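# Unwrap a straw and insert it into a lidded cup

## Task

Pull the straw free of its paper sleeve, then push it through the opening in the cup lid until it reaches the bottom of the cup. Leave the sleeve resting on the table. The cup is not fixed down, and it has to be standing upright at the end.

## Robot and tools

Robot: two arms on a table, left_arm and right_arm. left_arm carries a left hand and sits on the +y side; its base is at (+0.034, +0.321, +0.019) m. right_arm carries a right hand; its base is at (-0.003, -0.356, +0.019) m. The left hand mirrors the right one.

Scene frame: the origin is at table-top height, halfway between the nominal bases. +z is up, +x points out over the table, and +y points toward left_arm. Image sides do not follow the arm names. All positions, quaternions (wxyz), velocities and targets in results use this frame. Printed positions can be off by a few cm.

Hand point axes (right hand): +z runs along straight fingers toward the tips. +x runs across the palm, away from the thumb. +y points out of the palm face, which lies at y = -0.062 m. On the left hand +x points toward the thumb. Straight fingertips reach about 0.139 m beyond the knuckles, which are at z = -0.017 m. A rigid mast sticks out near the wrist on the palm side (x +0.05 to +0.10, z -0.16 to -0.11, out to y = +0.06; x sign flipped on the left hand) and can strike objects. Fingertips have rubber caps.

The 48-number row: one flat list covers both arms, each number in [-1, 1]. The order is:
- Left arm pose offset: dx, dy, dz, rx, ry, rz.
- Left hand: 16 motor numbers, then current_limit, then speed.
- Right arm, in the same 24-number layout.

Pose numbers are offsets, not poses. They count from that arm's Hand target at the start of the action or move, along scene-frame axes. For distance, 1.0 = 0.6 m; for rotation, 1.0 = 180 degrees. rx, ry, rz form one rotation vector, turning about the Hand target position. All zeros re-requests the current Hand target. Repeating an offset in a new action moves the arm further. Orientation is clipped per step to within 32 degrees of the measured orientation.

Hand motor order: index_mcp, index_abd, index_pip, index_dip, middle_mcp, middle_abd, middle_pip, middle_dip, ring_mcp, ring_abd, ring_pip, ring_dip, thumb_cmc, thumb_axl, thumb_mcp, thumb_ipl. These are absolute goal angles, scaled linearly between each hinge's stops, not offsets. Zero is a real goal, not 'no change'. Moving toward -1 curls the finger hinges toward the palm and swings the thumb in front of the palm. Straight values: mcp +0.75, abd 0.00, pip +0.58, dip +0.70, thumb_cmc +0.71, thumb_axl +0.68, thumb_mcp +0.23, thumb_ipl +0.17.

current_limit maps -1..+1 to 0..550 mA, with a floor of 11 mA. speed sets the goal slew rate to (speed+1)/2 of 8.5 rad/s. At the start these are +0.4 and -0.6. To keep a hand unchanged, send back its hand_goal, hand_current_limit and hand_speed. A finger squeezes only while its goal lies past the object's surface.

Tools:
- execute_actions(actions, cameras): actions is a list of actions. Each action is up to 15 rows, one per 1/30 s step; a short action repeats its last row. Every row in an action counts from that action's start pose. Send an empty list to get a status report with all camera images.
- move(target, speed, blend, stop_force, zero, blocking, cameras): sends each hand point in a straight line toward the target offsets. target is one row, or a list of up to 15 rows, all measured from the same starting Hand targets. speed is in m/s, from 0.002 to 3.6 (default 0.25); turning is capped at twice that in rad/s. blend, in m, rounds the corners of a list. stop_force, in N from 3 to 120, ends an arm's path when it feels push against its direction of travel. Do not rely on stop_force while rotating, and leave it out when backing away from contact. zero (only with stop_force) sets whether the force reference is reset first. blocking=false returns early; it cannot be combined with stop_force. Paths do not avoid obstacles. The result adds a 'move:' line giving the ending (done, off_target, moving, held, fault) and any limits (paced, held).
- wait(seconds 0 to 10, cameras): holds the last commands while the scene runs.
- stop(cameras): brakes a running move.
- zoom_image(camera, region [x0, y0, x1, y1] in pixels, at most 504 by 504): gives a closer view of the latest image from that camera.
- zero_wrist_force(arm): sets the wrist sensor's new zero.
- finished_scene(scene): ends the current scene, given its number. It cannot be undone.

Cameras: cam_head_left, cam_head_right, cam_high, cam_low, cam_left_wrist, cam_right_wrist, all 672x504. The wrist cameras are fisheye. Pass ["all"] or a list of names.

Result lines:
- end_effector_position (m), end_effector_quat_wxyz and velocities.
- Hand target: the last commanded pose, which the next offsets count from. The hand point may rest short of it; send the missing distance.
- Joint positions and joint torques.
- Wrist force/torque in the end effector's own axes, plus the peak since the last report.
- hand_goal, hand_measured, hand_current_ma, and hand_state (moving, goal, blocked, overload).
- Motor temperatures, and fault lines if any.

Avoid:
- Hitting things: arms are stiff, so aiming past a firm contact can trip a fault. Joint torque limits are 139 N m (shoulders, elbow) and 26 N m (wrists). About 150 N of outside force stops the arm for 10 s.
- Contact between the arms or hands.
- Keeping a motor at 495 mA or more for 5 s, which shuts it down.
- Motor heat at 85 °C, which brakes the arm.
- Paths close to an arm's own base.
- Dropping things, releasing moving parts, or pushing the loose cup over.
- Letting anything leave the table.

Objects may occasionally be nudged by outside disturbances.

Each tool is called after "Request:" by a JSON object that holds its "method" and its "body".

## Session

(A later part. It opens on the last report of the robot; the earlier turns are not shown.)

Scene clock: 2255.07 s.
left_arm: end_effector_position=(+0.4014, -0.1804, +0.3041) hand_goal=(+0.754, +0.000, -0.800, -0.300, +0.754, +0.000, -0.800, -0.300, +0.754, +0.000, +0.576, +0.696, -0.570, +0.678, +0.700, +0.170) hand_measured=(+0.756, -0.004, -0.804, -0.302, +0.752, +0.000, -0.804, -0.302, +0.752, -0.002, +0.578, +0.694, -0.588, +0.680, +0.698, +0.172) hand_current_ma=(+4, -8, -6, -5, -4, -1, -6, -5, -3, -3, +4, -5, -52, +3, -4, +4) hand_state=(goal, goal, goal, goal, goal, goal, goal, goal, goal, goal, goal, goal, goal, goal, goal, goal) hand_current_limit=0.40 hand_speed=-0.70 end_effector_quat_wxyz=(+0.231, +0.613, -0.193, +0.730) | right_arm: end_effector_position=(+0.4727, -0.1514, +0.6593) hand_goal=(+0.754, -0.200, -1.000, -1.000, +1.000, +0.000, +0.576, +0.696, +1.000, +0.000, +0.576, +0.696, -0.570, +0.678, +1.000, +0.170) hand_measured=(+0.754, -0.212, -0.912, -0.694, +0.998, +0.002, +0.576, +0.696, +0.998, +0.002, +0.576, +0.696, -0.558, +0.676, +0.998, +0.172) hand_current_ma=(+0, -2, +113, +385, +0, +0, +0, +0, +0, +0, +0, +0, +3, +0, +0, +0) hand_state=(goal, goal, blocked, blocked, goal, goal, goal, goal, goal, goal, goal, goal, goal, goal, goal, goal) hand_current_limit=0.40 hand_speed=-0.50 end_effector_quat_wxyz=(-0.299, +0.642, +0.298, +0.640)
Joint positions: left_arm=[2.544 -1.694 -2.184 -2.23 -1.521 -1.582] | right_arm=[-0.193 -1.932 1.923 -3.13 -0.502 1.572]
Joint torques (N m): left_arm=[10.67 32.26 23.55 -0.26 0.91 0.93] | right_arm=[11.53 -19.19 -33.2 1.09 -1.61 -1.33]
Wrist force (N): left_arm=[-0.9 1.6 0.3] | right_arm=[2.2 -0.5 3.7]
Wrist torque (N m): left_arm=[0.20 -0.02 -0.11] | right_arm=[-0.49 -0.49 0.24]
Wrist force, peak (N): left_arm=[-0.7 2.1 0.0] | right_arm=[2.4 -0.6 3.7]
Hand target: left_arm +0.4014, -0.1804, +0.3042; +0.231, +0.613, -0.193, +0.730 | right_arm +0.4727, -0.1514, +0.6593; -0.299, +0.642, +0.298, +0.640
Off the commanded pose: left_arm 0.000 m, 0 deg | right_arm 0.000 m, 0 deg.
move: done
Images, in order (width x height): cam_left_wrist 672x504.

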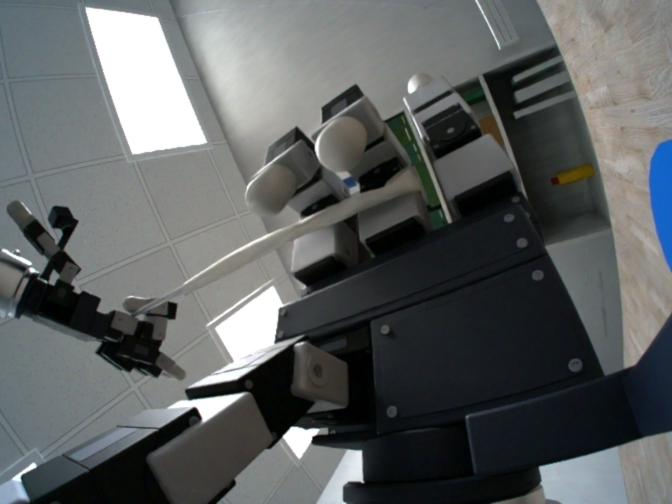

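Request:
{"method": "move", "body": {"target": [[0,0,0,0,0,0,0.754,0,-1.0,-0.3,0.754,0,-1.0,-0.3,0.754,0,0.576,0.696,-0.571,0.677,0.7,0.17,0.4,-0.7,0,0,0,0,0,0,0.754,-0.2,-1.0,-1.0,1.0,0,0.576,0.696,1.0,0,0.576,0.696,-0.571,0.677,1.0,0.17,0.4,-0.5],[0,0,0,0,0,0,0.754,0,-1.0,-0.3,0.754,0,-1.0,-1.0,0.754,0,0.576,0.696,-0.571,0.677,0.7,0.17,0.6,-0.7,0,0,0,0,0,0,0.754,-0.2,-1.0,-1.0,1.0,0,0.576,0.696,1.0,0,0.576,0.696,-0.571,0.677,1.0,0.17,0.4,-0.5]], "cameras": ["cam_left_wrist"]}}

Request:
{"method": "zoom_image", "body": {"camera": "cam_left_wrist", "region": [80, 100, 450, 370]}}

Scene clock: 2261.13 s.
left_arm: end_effector_position=(+0.4014, -0.1804, +0.3042) hand_goal=(+0.754, +0.000, -1.000, -0.300, +0.754, +0.000, -1.000, -1.000, +0.754, +0.000, +0.576, +0.696, -0.570, +0.678, +0.700, +0.170) hand_measured=(+0.756, -0.004, -0.998, -0.302, +0.752, +0.000, -0.958, -0.620, +0.752, -0.002, +0.578, +0.694, -0.588, +0.680, +0.698, +0.172) hand_current_ma=(+4, -8, +4, -5, -4, -1, +133, +440, -3, -3, +4, -5, -52, +3, -4, +4) hand_state=(goal, goal, goal, goal, goal, goal, blocked, blocked, goal, goal, goal, goal, goal, goal, goal, goal) hand_current_limit=0.60 hand_speed=-0.70 end_effector_quat_wxyz=(+0.231, +0.613, -0.193, +0.730) | right_arm: end_effector_position=(+0.4727, -0.1514, +0.6593) hand_goal=(+0.754, -0.200, -1.000, -1.000, +1.000, +0.000, +0.576, +0.696, +1.000, +0.000, +0.576, +0.696, -0.570, +0.678, +1.000, +0.170) hand_measured=(+0.754, -0.212, -0.912, -0.694, +0.998, +0.002, +0.576, +0.696, +0.998, +0.002, +0.576, +0.696, -0.558, +0.676, +0.998, +0.172) hand_current_ma=(+0, -2, +113, +385, +0, +0, +0, +0, +0, +0, +0, +0, +3, +0, +0, +0) hand_state=(goal, goal, blocked, blocked, goal, goal, goal, goal, goal, goal, goal, goal, goal, goal, goal, goal) hand_current_limit=0.40 hand_speed=-0.50 end_effector_quat_wxyz=(-0.299, +0.642, +0.298, +0.640)
Joint positions: left_arm=[2.544 -1.693 -2.184 -2.23 -1.521 -1.582] | right_arm=[-0.193 -1.932 1.923 -3.13 -0.502 1.572]
Joint torques (N m): left_arm=[11.31 32.86 23.67 -0.19 1.22 1.24] | right_arm=[11.22 -19.45 -33.75 1.07 -1.6 -1.28]
Wrist force (N): left_arm=[-0.8 2.0 -0.1] | right_arm=[2.3 -0.6 3.7]
Wrist torque (N m): left_arm=[0.28 -0.04 -0.12] | right_arm=[-0.50 -0.50 0.24]
Wrist force, peak (N): left_arm=[-0.6 2.1 0.3] | right_arm=[2.2 -0.7 3.9]
Hand target: left_arm +0.4014, -0.1804, +0.3042; +0.231, +0.613, -0.193, +0.730 | right_arm +0.4727, -0.1514, +0.6593; -0.299, +0.642, +0.298, +0.640
Off the commanded pose: left_arm 0.000 m, 0 deg | right_arm 0.000 m, 0 deg.
move: done
Images, in order (width x height): cam_left_wrist 672x504.

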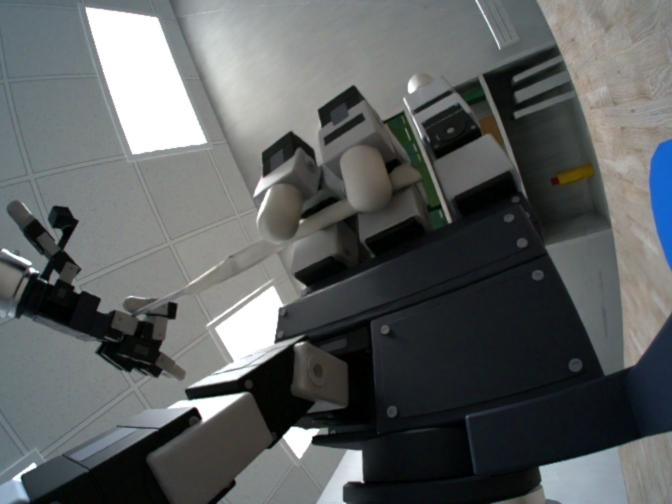

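Scaled by 1.362 from the camera's 672x504 image, which has a finer 960x720 frame.

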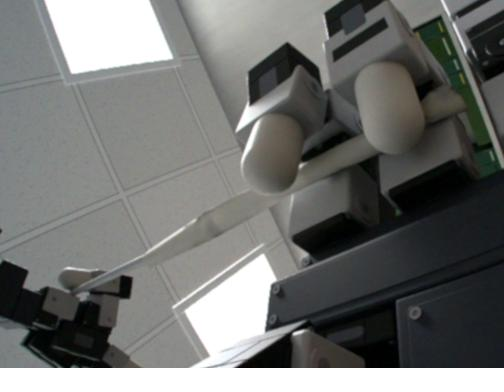

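Request:
{"method": "move", "body": {"target": [0,0,0,0,0,0,0.754,0,-1.0,-1.0,0.754,0,-1.0,-1.0,0.754,0,0.576,0.696,-0.571,0.677,0.7,0.17,0.6,-0.7,0,0,0,0,0,0,0.754,-0.2,-1.0,-1.0,1.0,0,0.576,0.696,1.0,0,0.576,0.696,-0.571,0.677,1.0,0.17,0.7,-0.5], "cameras": ["cam_left_wrist"]}}

Request:
{"method": "move", "body": {"target": [0.0095,-0.0067,-0.066,0,0,0,0.754,0,-1.0,-1.0,0.754,0,-1.0,-1.0,0.754,0,0.576,0.696,-0.571,0.677,0.7,0.17,0.6,-0.7,0,0,0,0,0,0,0.754,-0.2,-1.0,-1.0,1.0,0,0.576,0.696,1.0,0,0.576,0.696,-0.571,0.677,1.0,0.17,0.7,-0.5], "speed": 0.02, "cameras": ["cam_left_wrist","cam_right_wrist"]}}

Request:
{"method": "zoom_image", "body": {"camera": "cam_right_wrist", "region": [330, 180, 630, 430]}}

Request:
{"method": "zoom_image", "body": {"camera": "cam_left_wrist", "region": [80, 100, 450, 370]}}

Scene clock: 2270.77 s.
left_arm: end_effector_position=(+0.4014, -0.1804, +0.3042) hand_goal=(+0.754, +0.000, -1.000, -1.000, +0.754, +0.000, -1.000, -1.000, +0.754, +0.000, +0.576, +0.696, -0.570, +0.678, +0.700, +0.170) hand_measured=(+0.756, -0.002, -0.966, -0.706, +0.752, +0.000, -0.952, -0.686, +0.752, -0.002, +0.578, +0.694, -0.588, +0.680, +0.698, +0.172) hand_current_ma=(+2, -3, +107, +440, -3, -1, +156, +440, -3, -3, +4, -5, -52, +3, -4, +4) hand_state=(goal, goal, blocked, blocked, goal, goal, blocked, blocked, goal, goal, goal, goal, goal, goal, goal, goal) hand_current_limit=0.60 hand_speed=-0.70 end_effector_quat_wxyz=(+0.231, +0.613, -0.193, +0.730) | right_arm: end_effector_position=(+0.4727, -0.1514, +0.6593) hand_goal=(+0.754, -0.200, -1.000, -1.000, +1.000, +0.000, +0.576, +0.696, +1.000, +0.000, +0.576, +0.696, -0.570, +0.678, +1.000, +0.170) hand_measured=(+0.754, -0.210, -0.912, -0.696, +0.998, +0.002, +0.576, +0.696, +0.998, +0.002, +0.576, +0.696, -0.558, +0.676, +0.998, +0.172) hand_current_ma=(+0, -1, +115, +468, +0, +0, +0, +0, +0, +0, +0, +0, +3, +0, +0, +0) hand_state=(goal, goal, blocked, blocked, goal, goal, goal, goal, goal, goal, goal, goal, goal, goal, goal, goal) hand_current_limit=0.70 hand_speed=-0.50 end_effector_quat_wxyz=(-0.299, +0.642, +0.298, +0.640)
Joint positions: left_arm=[2.544 -1.693 -2.184 -2.23 -1.521 -1.582] | right_arm=[-0.193 -1.932 1.923 -3.13 -0.502 1.572]
Joint torques (N m): left_arm=[10.71 31.2 21.6 0.67 0.64 1.43] | right_arm=[10.88 -19.05 -33.38 1.12 -1.16 -1.36]
Wrist force (N): left_arm=[-0.9 1.9 -0.1] | right_arm=[2.1 -0.4 3.7]
Wrist torque (N m): left_arm=[0.27 -0.02 -0.12] | right_arm=[-0.48 -0.49 0.21]
Wrist force, peak (N): left_arm=[-0.9 2.0 0.1] | right_arm=[2.3 -0.7 3.8]
Hand target: left_arm +0.4014, -0.1804, +0.3042; +0.231, +0.613, -0.193, +0.730 | right_arm +0.4727, -0.1514, +0.6593; -0.299, +0.642, +0.298, +0.640
Off the commanded pose: left_arm 0.000 m, 0 deg | right_arm 0.000 m, 0 deg.
move: done
Images, in order (width x height): cam_left_wrist 672x504.

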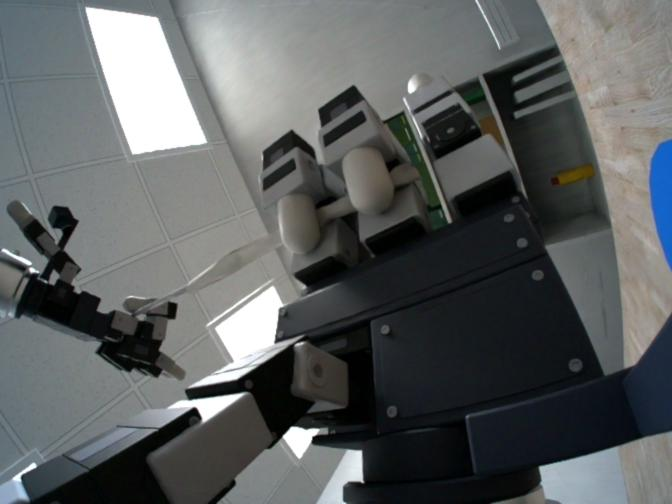

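Scene clock: 2273.20 s.
left_arm: end_effector_position=(+0.4071, -0.1844, +0.2648) hand_goal=(+0.754, +0.000, -1.000, -1.000, +0.754, +0.000, -1.000, -1.000, +0.754, +0.000, +0.576, +0.696, -0.570, +0.678, +0.700, +0.170) hand_measured=(+0.756, -0.002, -0.964, -0.706, +0.752, +0.000, -0.952, -0.686, +0.752, -0.002, +0.578, +0.694, -0.588, +0.680, +0.698, +0.172) hand_current_ma=(+2, -3, +109, +440, -3, -1, +156, +440, -3, -3, +4, -5, -52, +3, -4, +4) hand_state=(goal, goal, blocked, blocked, goal, goal, blocked, blocked, goal, goal, goal, goal, goal, goal, goal, goal) hand_current_limit=0.60 hand_speed=-0.70 end_effector_quat_wxyz=(+0.231, +0.613, -0.193, +0.730) | right_arm: end_effector_position=(+0.4727, -0.1514, +0.6593) hand_goal=(+0.754, -0.200, -1.000, -1.000, +1.000, +0.000, +0.576, +0.696, +1.000, +0.000, +0.576, +0.696, -0.570, +0.678, +1.000, +0.170) hand_measured=(+0.754, -0.208, -0.912, -0.696, +0.998, +0.002, +0.576, +0.696, +0.998, +0.002, +0.576, +0.696, -0.558, +0.676, +0.998, +0.172) hand_current_ma=(+0, -1, +115, +467, +0, +0, +0, +0, +0, +0, +0, +0, +3, +0, +0, +0) hand_state=(goal, goal, blocked, blocked, goal, goal, goal, goal, goal, goal, goal, goal, goal, goal, goal, goal) hand_current_limit=0.70 hand_speed=-0.50 end_effector_quat_wxyz=(-0.299, +0.642, +0.298, +0.640)
Joint positions: left_arm=[2.543 -1.789 -2.207 -2.112 -1.522 -1.581] | right_arm=[-0.193 -1.932 1.923 -3.13 -0.502 1.572]
Joint torques (N m): left_arm=[-8.56 20.06 7.93 5.4 -1.88 0.83] | right_arm=[10.82 -18.45 -33.02 1 -1 -1.47]
Wrist force (N): left_arm=[-0.6 1.9 0.0] | right_arm=[2.2 -0.9 3.6]
Wrist torque (N m): left_arm=[0.27 -0.07 -0.10] | right_arm=[-0.53 -0.50 0.23]
Wrist force, peak (N): left_arm=[-0.6 2.1 0.0] | right_arm=[2.2 -0.9 3.9]
Hand target: left_arm +0.4071, -0.1844, +0.2646; +0.231, +0.613, -0.193, +0.730 | right_arm +0.4727, -0.1514, +0.6593; -0.299, +0.642, +0.298, +0.640
Off the commanded pose: left_arm 0.000 m, 0 deg | right_arm 0.000 m, 0 deg.
move: done
Images, in order (width x height): cam_left_wrist 672x504, cam_right_wrist 672x504.

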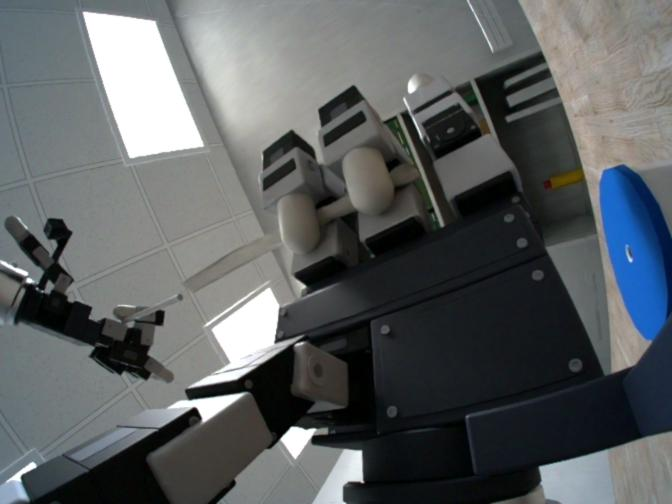

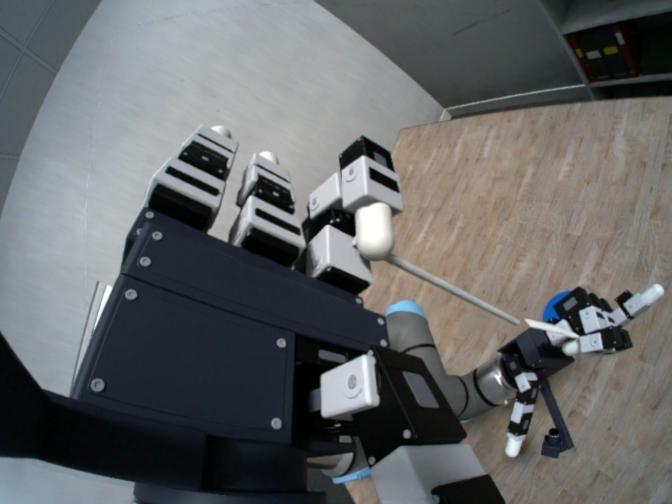

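Scaled by 1.680 from the camera's 672x504 image, which has a finer 960x720 frame.

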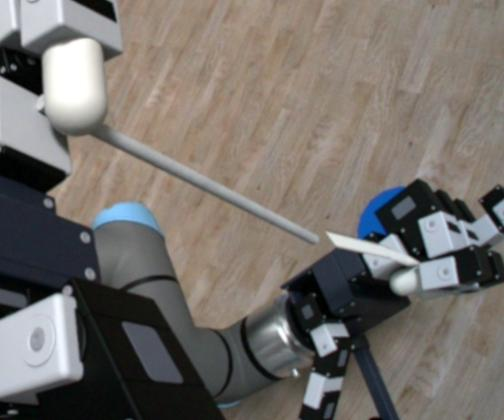

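Scaled by 1.362 from the camera's 672x504 image, which has a finer 960x720 frame.

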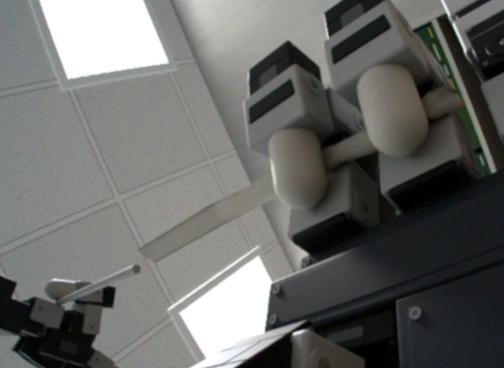

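Request:
{"method": "move", "body": {"target": [-0.045,0.641,-0.175,0.319,0.454,0,0.754,0,-1.0,-1.0,0.754,0,-1.0,-1.0,0.754,0,-0.9,-0.2,-0.571,0.677,0.7,0.17,0.5,-0.7,0,0,0,0,0,0,0.754,-0.2,-1.0,-1.0,1.0,0,0.576,0.696,1.0,0,0.576,0.696,-0.571,0.677,1.0,0.17,0.3,-0.5], "speed": 0.3, "cameras": ["cam_left_wrist","cam_right_wrist","cam_high","cam_low"]}}

Scene clock: 2302.93 s.
left_arm: end_effector_position=(+0.3801, +0.2000, +0.1597) hand_goal=(+0.754, +0.000, -1.000, -1.000, +0.754, +0.000, -1.000, -1.000, +0.754, +0.000, -0.900, -0.200, -0.570, +0.678, +0.700, +0.170) hand_measured=(+0.756, -0.002, -0.964, -0.706, +0.754, +0.000, -0.952, -0.686, +0.752, -0.002, -0.896, -0.196, -0.572, +0.680, +0.698, +0.172) hand_current_ma=(+2, -2, +111, +412, -1, -1, +157, +413, -2, -3, +10, +6, -5, +3, -4, +2) hand_state=(goal, goal, blocked, blocked, goal, goal, blocked, blocked, goal, goal, goal, goal, goal, goal, goal, goal) hand_current_limit=0.50 hand_speed=-0.70 end_effector_quat_wxyz=(+0.000, +0.954, -0.301, +0.002) | right_arm: end_effector_position=(+0.4727, -0.1514, +0.6593) hand_goal=(+0.754, -0.200, -1.000, -1.000, +1.000, +0.000, +0.576, +0.696, +1.000, +0.000, +0.576, +0.696, -0.570, +0.678, +1.000, +0.170) hand_measured=(+0.754, -0.208, -0.912, -0.696, +0.998, +0.002, +0.576, +0.696, +0.998, +0.002, +0.576, +0.696, -0.558, +0.676, +0.998, +0.172) hand_current_ma=(+0, -1, +115, +358, +0, +0, +0, +0, +0, +0, +0, +0, +3, +0, +0, +0) hand_state=(goal, goal, blocked, blocked, goal, goal, goal, goal, goal, goal, goal, goal, goal, goal, goal, goal) hand_current_limit=0.30 hand_speed=-0.50 end_effector_quat_wxyz=(-0.299, +0.642, +0.298, +0.640)
Joint positions: left_arm=[3.364 -1.847 -1.832 -4.172 -1.57 -0.7] | right_arm=[-0.193 -1.932 1.923 -3.13 -0.502 1.572]
Joint torques (N m): left_arm=[9.64 19.78 21.26 -4.89 -1.94 1.86] | right_arm=[10.53 -17.17 -32.65 1.1 -0.28 -1.4]
Wrist force (N): left_arm=[-1.0 1.4 -0.5] | right_arm=[1.9 -0.7 3.4]
Wrist torque (N m): left_arm=[0.31 0.17 -0.13] | right_arm=[-0.48 -0.46 0.22]
Wrist force, peak (N): left_arm=[-1.0 2.3 0.5] | right_arm=[2.3 -0.6 3.8]
Hand target: left_arm +0.3801, +0.2002, +0.1596; +0.000, +0.954, -0.301, +0.001 | right_arm +0.4727, -0.1514, +0.6593; -0.299, +0.642, +0.298, +0.640
Off the commanded pose: left_arm 0.000 m, 0 deg | right_arm 0.000 m, 0 deg.
move: done
Images, in order (width x height): cam_high 672x504, cam_low 672x504, cam_left_wrist 672x504, cam_right_wrist 672x504.

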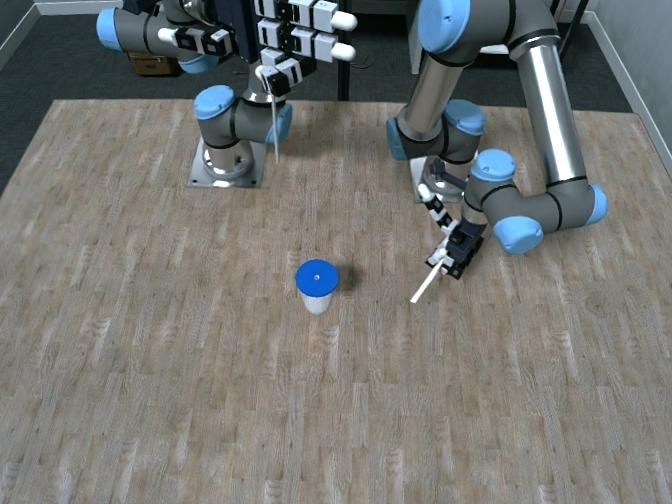

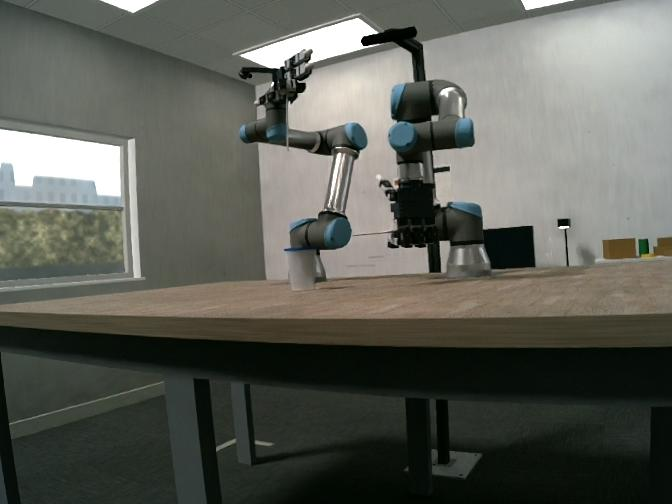

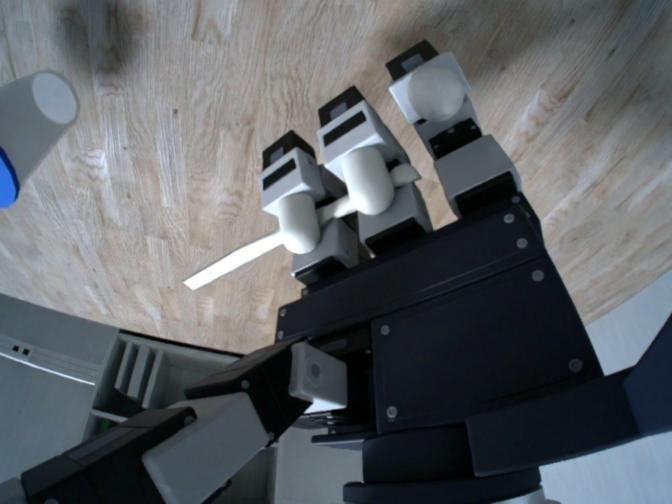

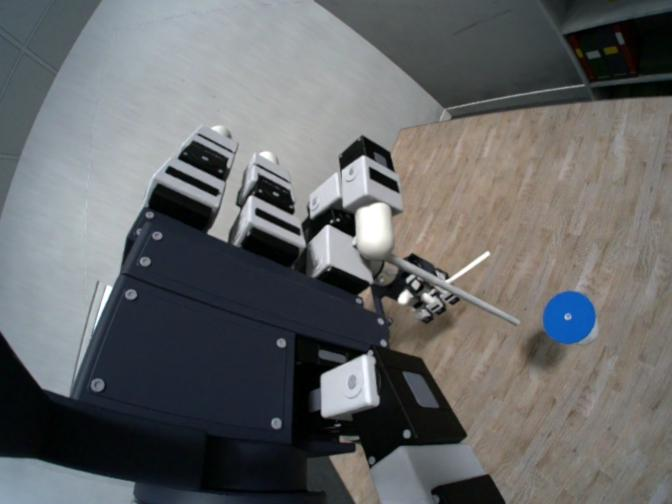

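Request:
{"method": "move", "body": {"target": [0,0,-0.155,0,0,0,0.754,0,-1.0,-1.0,0.754,0,-1.0,-1.0,0.754,0,-0.9,-0.2,-0.571,0.677,0.7,0.17,0.5,-0.7,0.1155,0.074,-0.4255,0.032,0.0454,0,0.754,-0.2,-1.0,-1.0,1.0,0,0.576,0.696,1.0,0,0.576,0.696,-0.571,0.677,1.0,0.17,0.3,-0.5], "speed": 0.12, "cameras": ["all"]}}

Request:
{"method": "zoom_image", "body": {"camera": "cam_high", "region": [250, 180, 400, 320]}}

Request:
{"method": "zoom_image", "body": {"camera": "cam_low", "region": [240, 180, 360, 300]}}

Request:
{"method": "zoom_image", "body": {"camera": "cam_right_wrist", "region": [350, 180, 650, 430]}}

Scene clock: 2324.40 s.
left_arm: end_effector_position=(+0.3801, +0.2002, +0.0667) hand_goal=(+0.754, +0.000, -1.000, -1.000, +0.754, +0.000, -1.000, -1.000, +0.754, +0.000, -0.900, -0.200, -0.570, +0.678, +0.700, +0.170) hand_measured=(+0.756, -0.002, -0.964, -0.706, +0.754, +0.000, -0.952, -0.686, +0.752, -0.002, -0.896, -0.196, -0.572, +0.680, +0.698, +0.172) hand_current_ma=(+2, -2, +111, +413, -1, -1, +157, +412, -2, -3, +10, +6, -5, +3, -4, +2) hand_state=(goal, goal, blocked, blocked, goal, goal, blocked, blocked, goal, goal, goal, goal, goal, goal, goal, goal) hand_current_limit=0.50 hand_speed=-0.70 end_effector_quat_wxyz=(+0.000, +0.954, -0.301, +0.001) | right_arm: end_effector_position=(+0.5419, -0.1070, +0.4040) hand_goal=(+0.754, -0.200, -1.000, -1.000, +1.000, +0.000, +0.576, +0.696, +1.000, +0.000, +0.576, +0.696, -0.570, +0.678, +1.000, +0.170) hand_measured=(+0.754, -0.208, -0.912, -0.696, +0.998, +0.002, +0.576, +0.696, +0.998, +0.002, +0.576, +0.696, -0.558, +0.676, +0.998, +0.172) hand_current_ma=(+0, -1, +115, +358, +0, +0, +0, +0, +0, +0, +0, +0, +2, +0, +0, +0) hand_state=(goal, goal, blocked, blocked, goal, goal, goal, goal, goal, goal, goal, goal, goal, goal, goal, goal) hand_current_limit=0.30 hand_speed=-0.50 end_effector_quat_wxyz=(-0.352, +0.670, +0.243, +0.607)
Joint positions: left_arm=[3.364 -1.987 -1.927 -3.938 -1.57 -0.7] | right_arm=[-0.023 -1.483 2.206 -3.839 -0.671 1.728]
Joint torques (N m): left_arm=[-0.72 23.71 3.11 0.26 -0.06 -0.89] | right_arm=[11.32 -5.73 -27.88 -2.82 -1.6 1.55]
Wrist force (N): left_arm=[-0.8 1.2 -0.5] | right_arm=[1.7 -1.8 3.3]
Wrist torque (N m): left_arm=[0.26 0.14 -0.11] | right_arm=[-0.69 -0.42 0.14]
Wrist force, peak (N): left_arm=[-1.1 1.5 -0.3] | right_arm=[3.0 -1.0 3.3]
Hand target: left_arm +0.3801, +0.2002, +0.0666; +0.000, +0.954, -0.301, +0.001 | right_arm +0.5420, -0.1070, +0.4040; -0.352, +0.670, +0.243, +0.607
Off the commanded pose: left_arm 0.000 m, 0 deg | right_arm 0.000 m, 0 deg.
move: done

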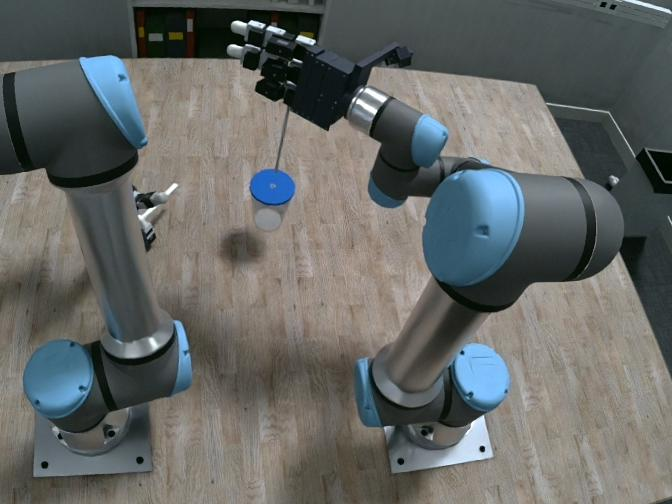

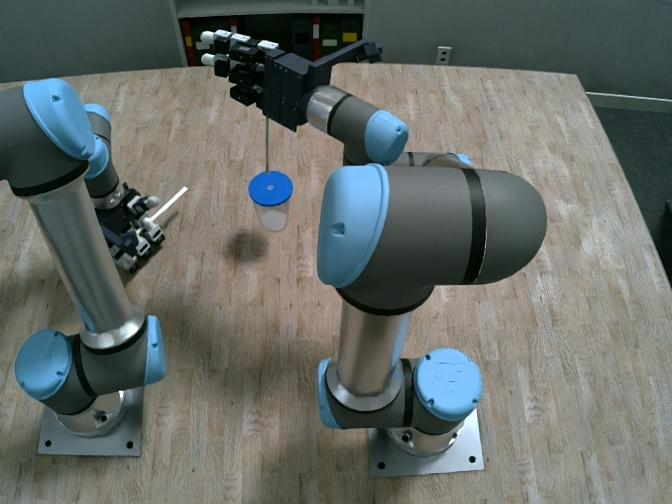

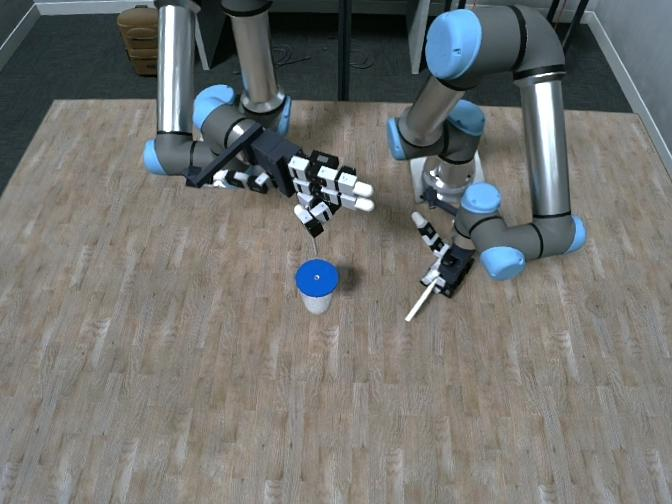

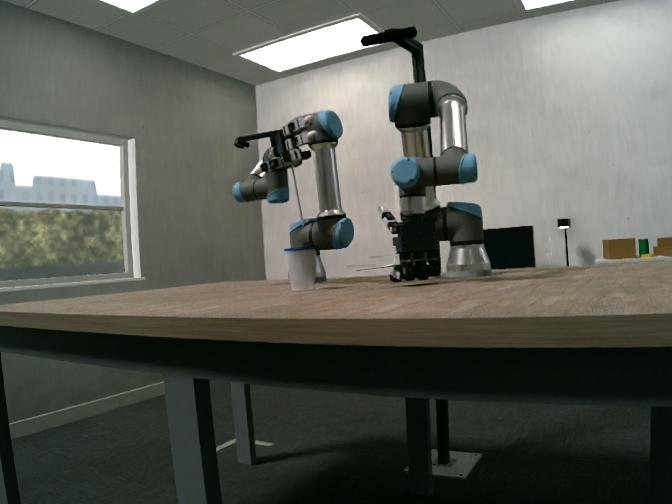

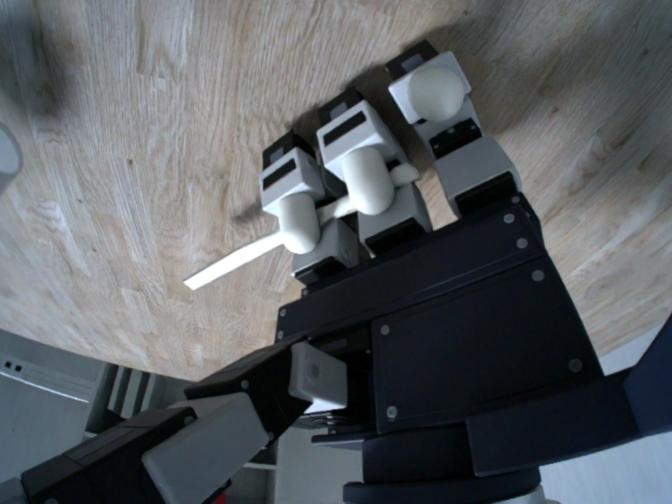

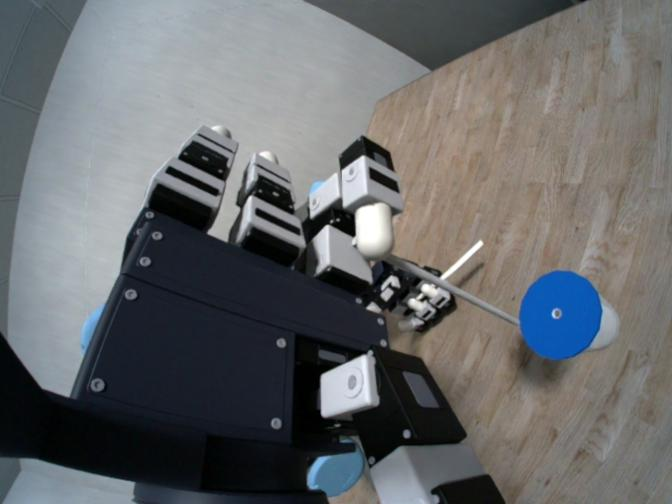

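Scaled by 3.360 from the camera's 672x504 image, which has a finer 960x720 frame.

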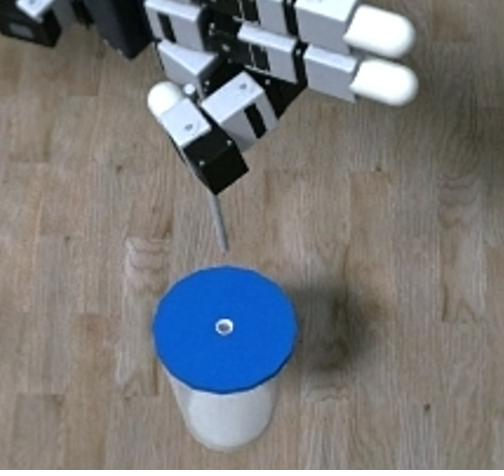

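Scaled by 4.200 from the camera's 672x504 image, which has a finer 960x720 frame.

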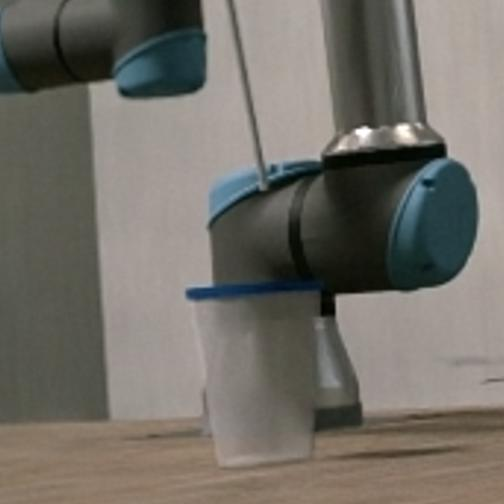

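Scaled by 1.680 from the camera's 672x504 image, which has a finer 960x720 frame.

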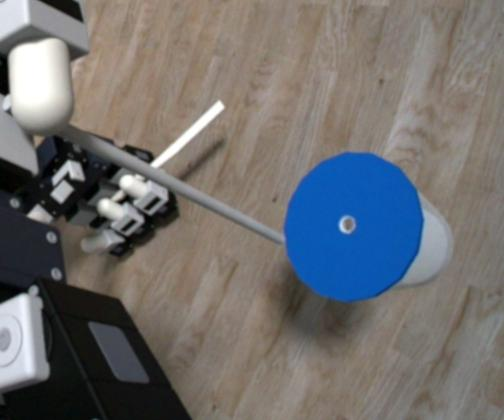

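Request:
{"method": "move", "body": {"target": [[0,0,-0.006,0,0,0,0.754,0,-1.0,-0.3,0.754,0,-1.0,-0.3,0.754,0,-0.9,-0.2,-0.571,0.677,0.7,0.17,0.3,-0.85,0.03,-0.0035,-0.058,0,0,0,0.754,-0.2,-1.0,-1.0,1.0,0,0.576,0.696,1.0,0,0.576,0.696,-0.571,0.677,1.0,0.17,0.3,-0.5],[0,0,0.02,0,0,0,0.754,0,-0.35,0.1,0.754,0,-0.35,0.1,0.754,0,-0.9,-0.2,-0.571,0.677,0.7,0.17,0.3,-0.85,0.03,-0.0035,-0.058,0,0,0,0.754,-0.2,-1.0,-1.0,1.0,0,0.576,0.696,1.0,0,0.576,0.696,-0.571,0.677,1.0,0.17,0.3,-0.5],[0,0,0.06,0,0,0,0.754,0,0,0.4,0.754,0,0,0.4,0.754,0,-0.9,-0.2,-0.571,0.677,0.7,0.17,0.3,-0.85,0.03,-0.0035,-0.058,0,0,0,0.754,-0.2,-1.0,-1.0,1.0,0,0.576,0.696,1.0,0,0.576,0.696,-0.571,0.677,1.0,0.17,0.3,-0.5],[0,0,0.115,0,0,0,0.754,0,0.4,0.696,0.754,0,0.4,0.696,0.754,0,-0.9,-0.2,-0.571,0.677,0.7,0.17,0.3,-0.85,0.03,-0.0035,-0.058,0,0,0,0.754,-0.2,-1.0,-1.0,1.0,0,0.576,0.696,1.0,0,0.576,0.696,-0.571,0.677,1.0,0.17,0.3,-0.5]], "speed": [0.05,0.05,0.1,0.15], "cameras": ["all"]}}

Request:
{"method": "zoom_image", "body": {"camera": "cam_high", "region": [250, 180, 400, 320]}}

Request:
{"method": "zoom_image", "body": {"camera": "cam_low", "region": [240, 180, 360, 300]}}

Request:
{"method": "zoom_image", "body": {"camera": "cam_right_wrist", "region": [400, 220, 600, 390]}}

Request:
{"method": "zoom_image", "body": {"camera": "cam_head_left", "region": [220, 80, 340, 200]}}

Request:
{"method": "zoom_image", "body": {"camera": "cam_head_right", "region": [200, 80, 320, 200]}}

Scene clock: 2384.83 s.
left_arm: end_effector_position=(+0.3801, +0.2002, +0.1356) hand_goal=(+0.754, +0.000, +0.400, +0.696, +0.754, +0.000, +0.400, +0.696, +0.754, +0.000, -0.900, -0.200, -0.570, +0.678, +0.700, +0.170) hand_measured=(+0.756, -0.002, +0.398, +0.694, +0.754, +0.000, +0.398, +0.694, +0.752, -0.002, -0.896, -0.196, -0.572, +0.680, +0.698, +0.172) hand_current_ma=(+2, -2, -4, -4, -1, -1, -4, -5, -2, -3, +10, +6, -5, +3, -4, +2) hand_state=(goal, goal, goal, goal, goal, goal, goal, goal, goal, goal, goal, goal, goal, goal, goal, goal) hand_current_limit=0.30 hand_speed=-0.85 end_effector_quat_wxyz=(+0.000, +0.954, -0.301, +0.001) | right_arm: end_effector_position=(+0.5600, -0.1091, +0.3692) hand_goal=(+0.754, -0.200, -1.000, -1.000, +1.000, +0.000, +0.576, +0.696, +1.000, +0.000, +0.576, +0.696, -0.570, +0.678, +1.000, +0.170) hand_measured=(+0.754, -0.208, -0.912, -0.696, +0.998, +0.002, +0.576, +0.696, +0.998, +0.002, +0.576, +0.696, -0.558, +0.676, +0.998, +0.172) hand_current_ma=(+0, -1, +115, +358, +0, +0, +0, +0, +0, +0, +0, +0, +2, +0, +0, +0) hand_state=(goal, goal, blocked, blocked, goal, goal, goal, goal, goal, goal, goal, goal, goal, goal, goal, goal) hand_current_limit=0.30 hand_speed=-0.50 end_effector_quat_wxyz=(-0.352, +0.670, +0.243, +0.607)
Joint positions: left_arm=[3.364 -1.878 -1.861 -4.111 -1.57 -0.7] | right_arm=[-0.027 -1.375 2.2 -3.941 -0.667 1.728]
Joint torques (N m): left_arm=[10.86 39.26 21.08 -5.15 -1.41 1.15] | right_arm=[-11.45 -9.84 -27.25 -2.71 2.11 1.48]
Wrist force (N): left_arm=[-0.9 1.4 -0.5] | right_arm=[1.6 -1.7 3.7]
Wrist torque (N m): left_arm=[0.27 0.15 -0.11] | right_arm=[-0.68 -0.39 0.16]
Wrist force, peak (N): left_arm=[-1.0 1.6 -0.7] | right_arm=[2.0 -2.0 3.9]
Hand target: left_arm +0.3801, +0.2002, +0.1356; +0.000, +0.954, -0.301, +0.001 | right_arm +0.5600, -0.1091, +0.3692; -0.352, +0.670, +0.243, +0.607
Off the commanded pose: left_arm 0.000 m, 0 deg | right_arm 0.000 m, 0 deg.
move: done

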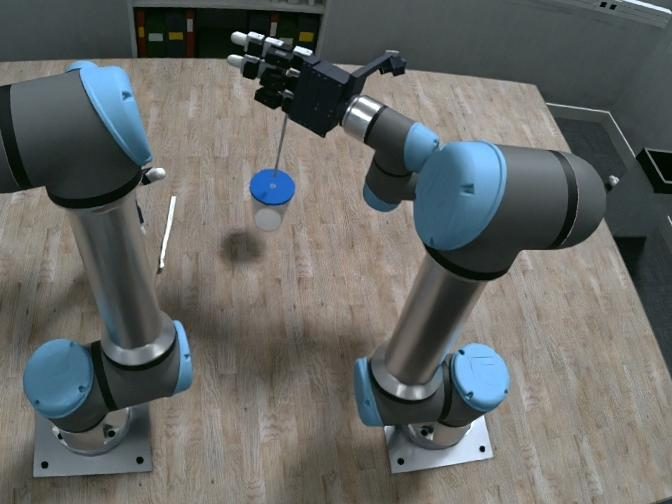

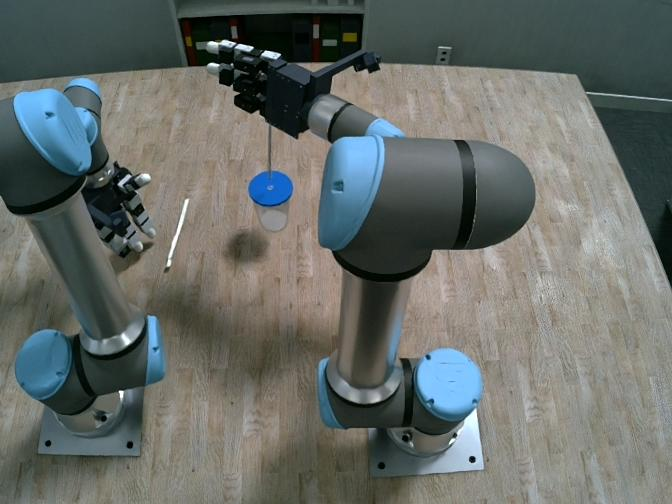

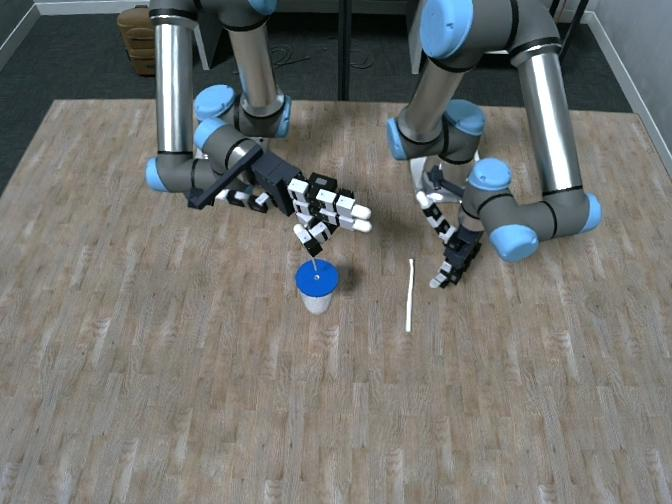

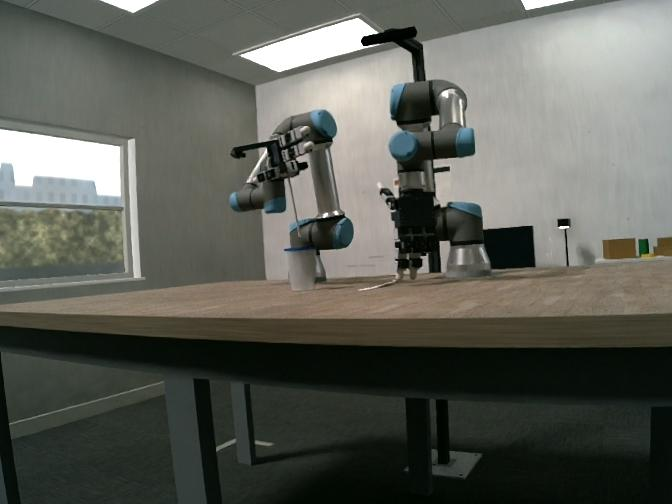

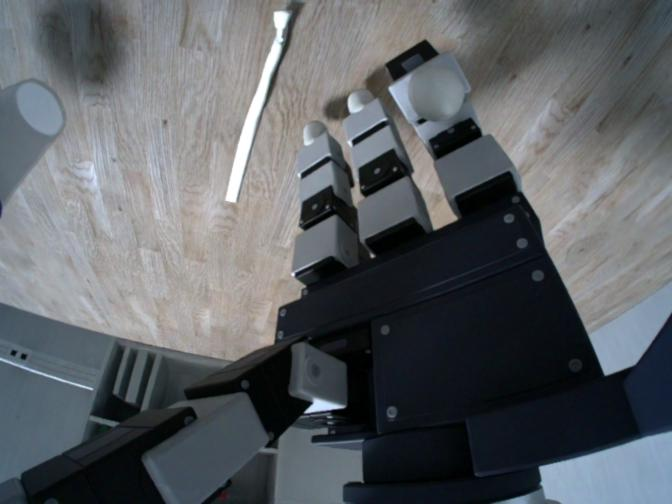

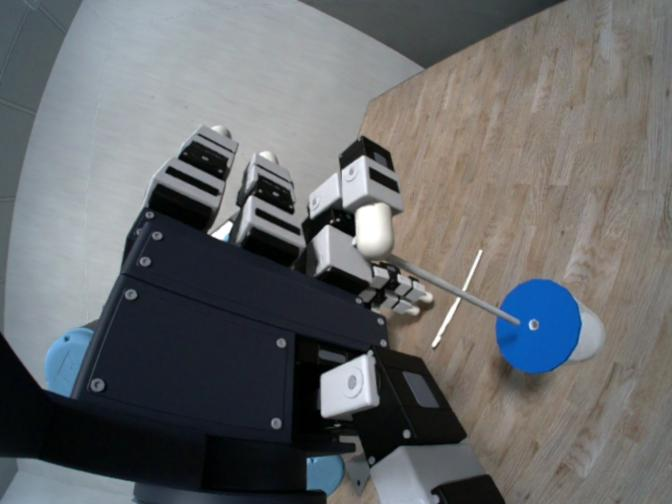

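Scaled by 3.360 from the camera's 672x504 image, which has a finer 960x720 frame.

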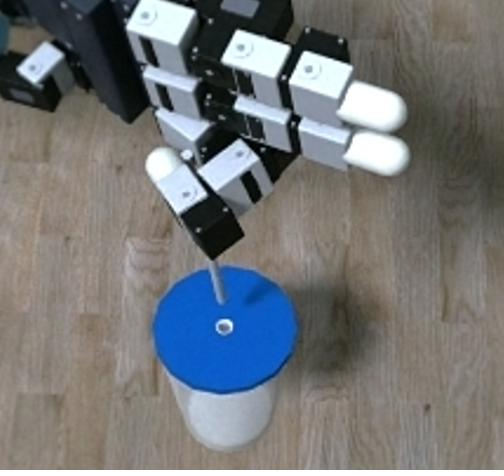

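Scaled by 4.200 from the camera's 672x504 image, which has a finer 960x720 frame.

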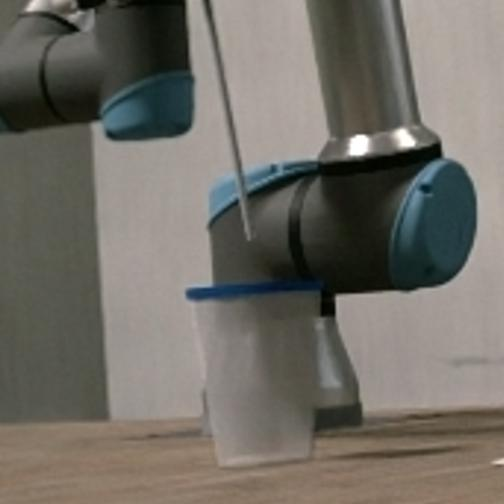

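Scaled by 2.520 from the camera's 672x504 image, which has a finer 960x720 frame.

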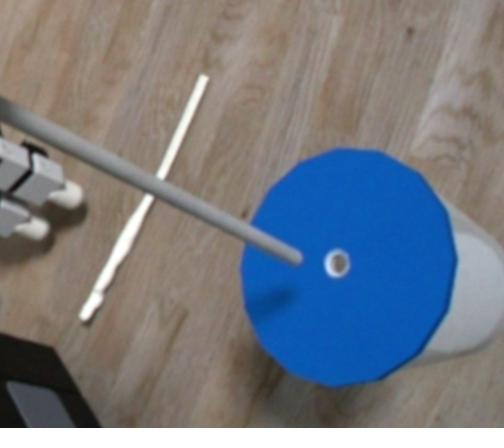

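Scaled by 4.200 from the camera's 672x504 image, which has a finer 960x720 frame.

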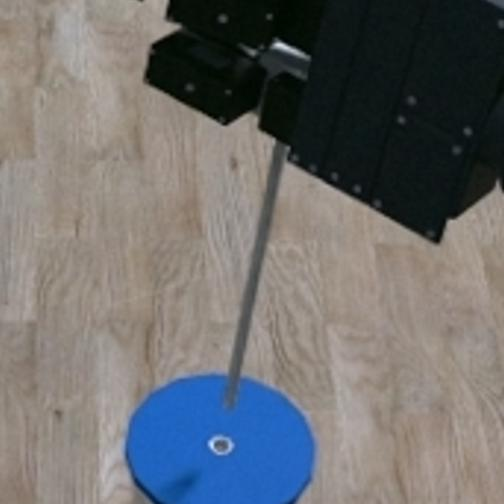

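Scaled by 4.200 from the camera's 672x504 image, which has a finer 960x720 frame.

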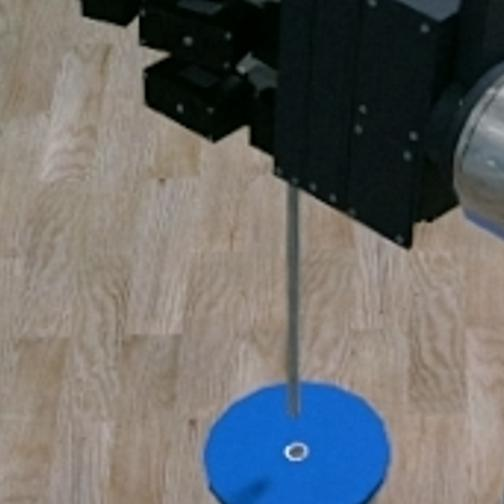

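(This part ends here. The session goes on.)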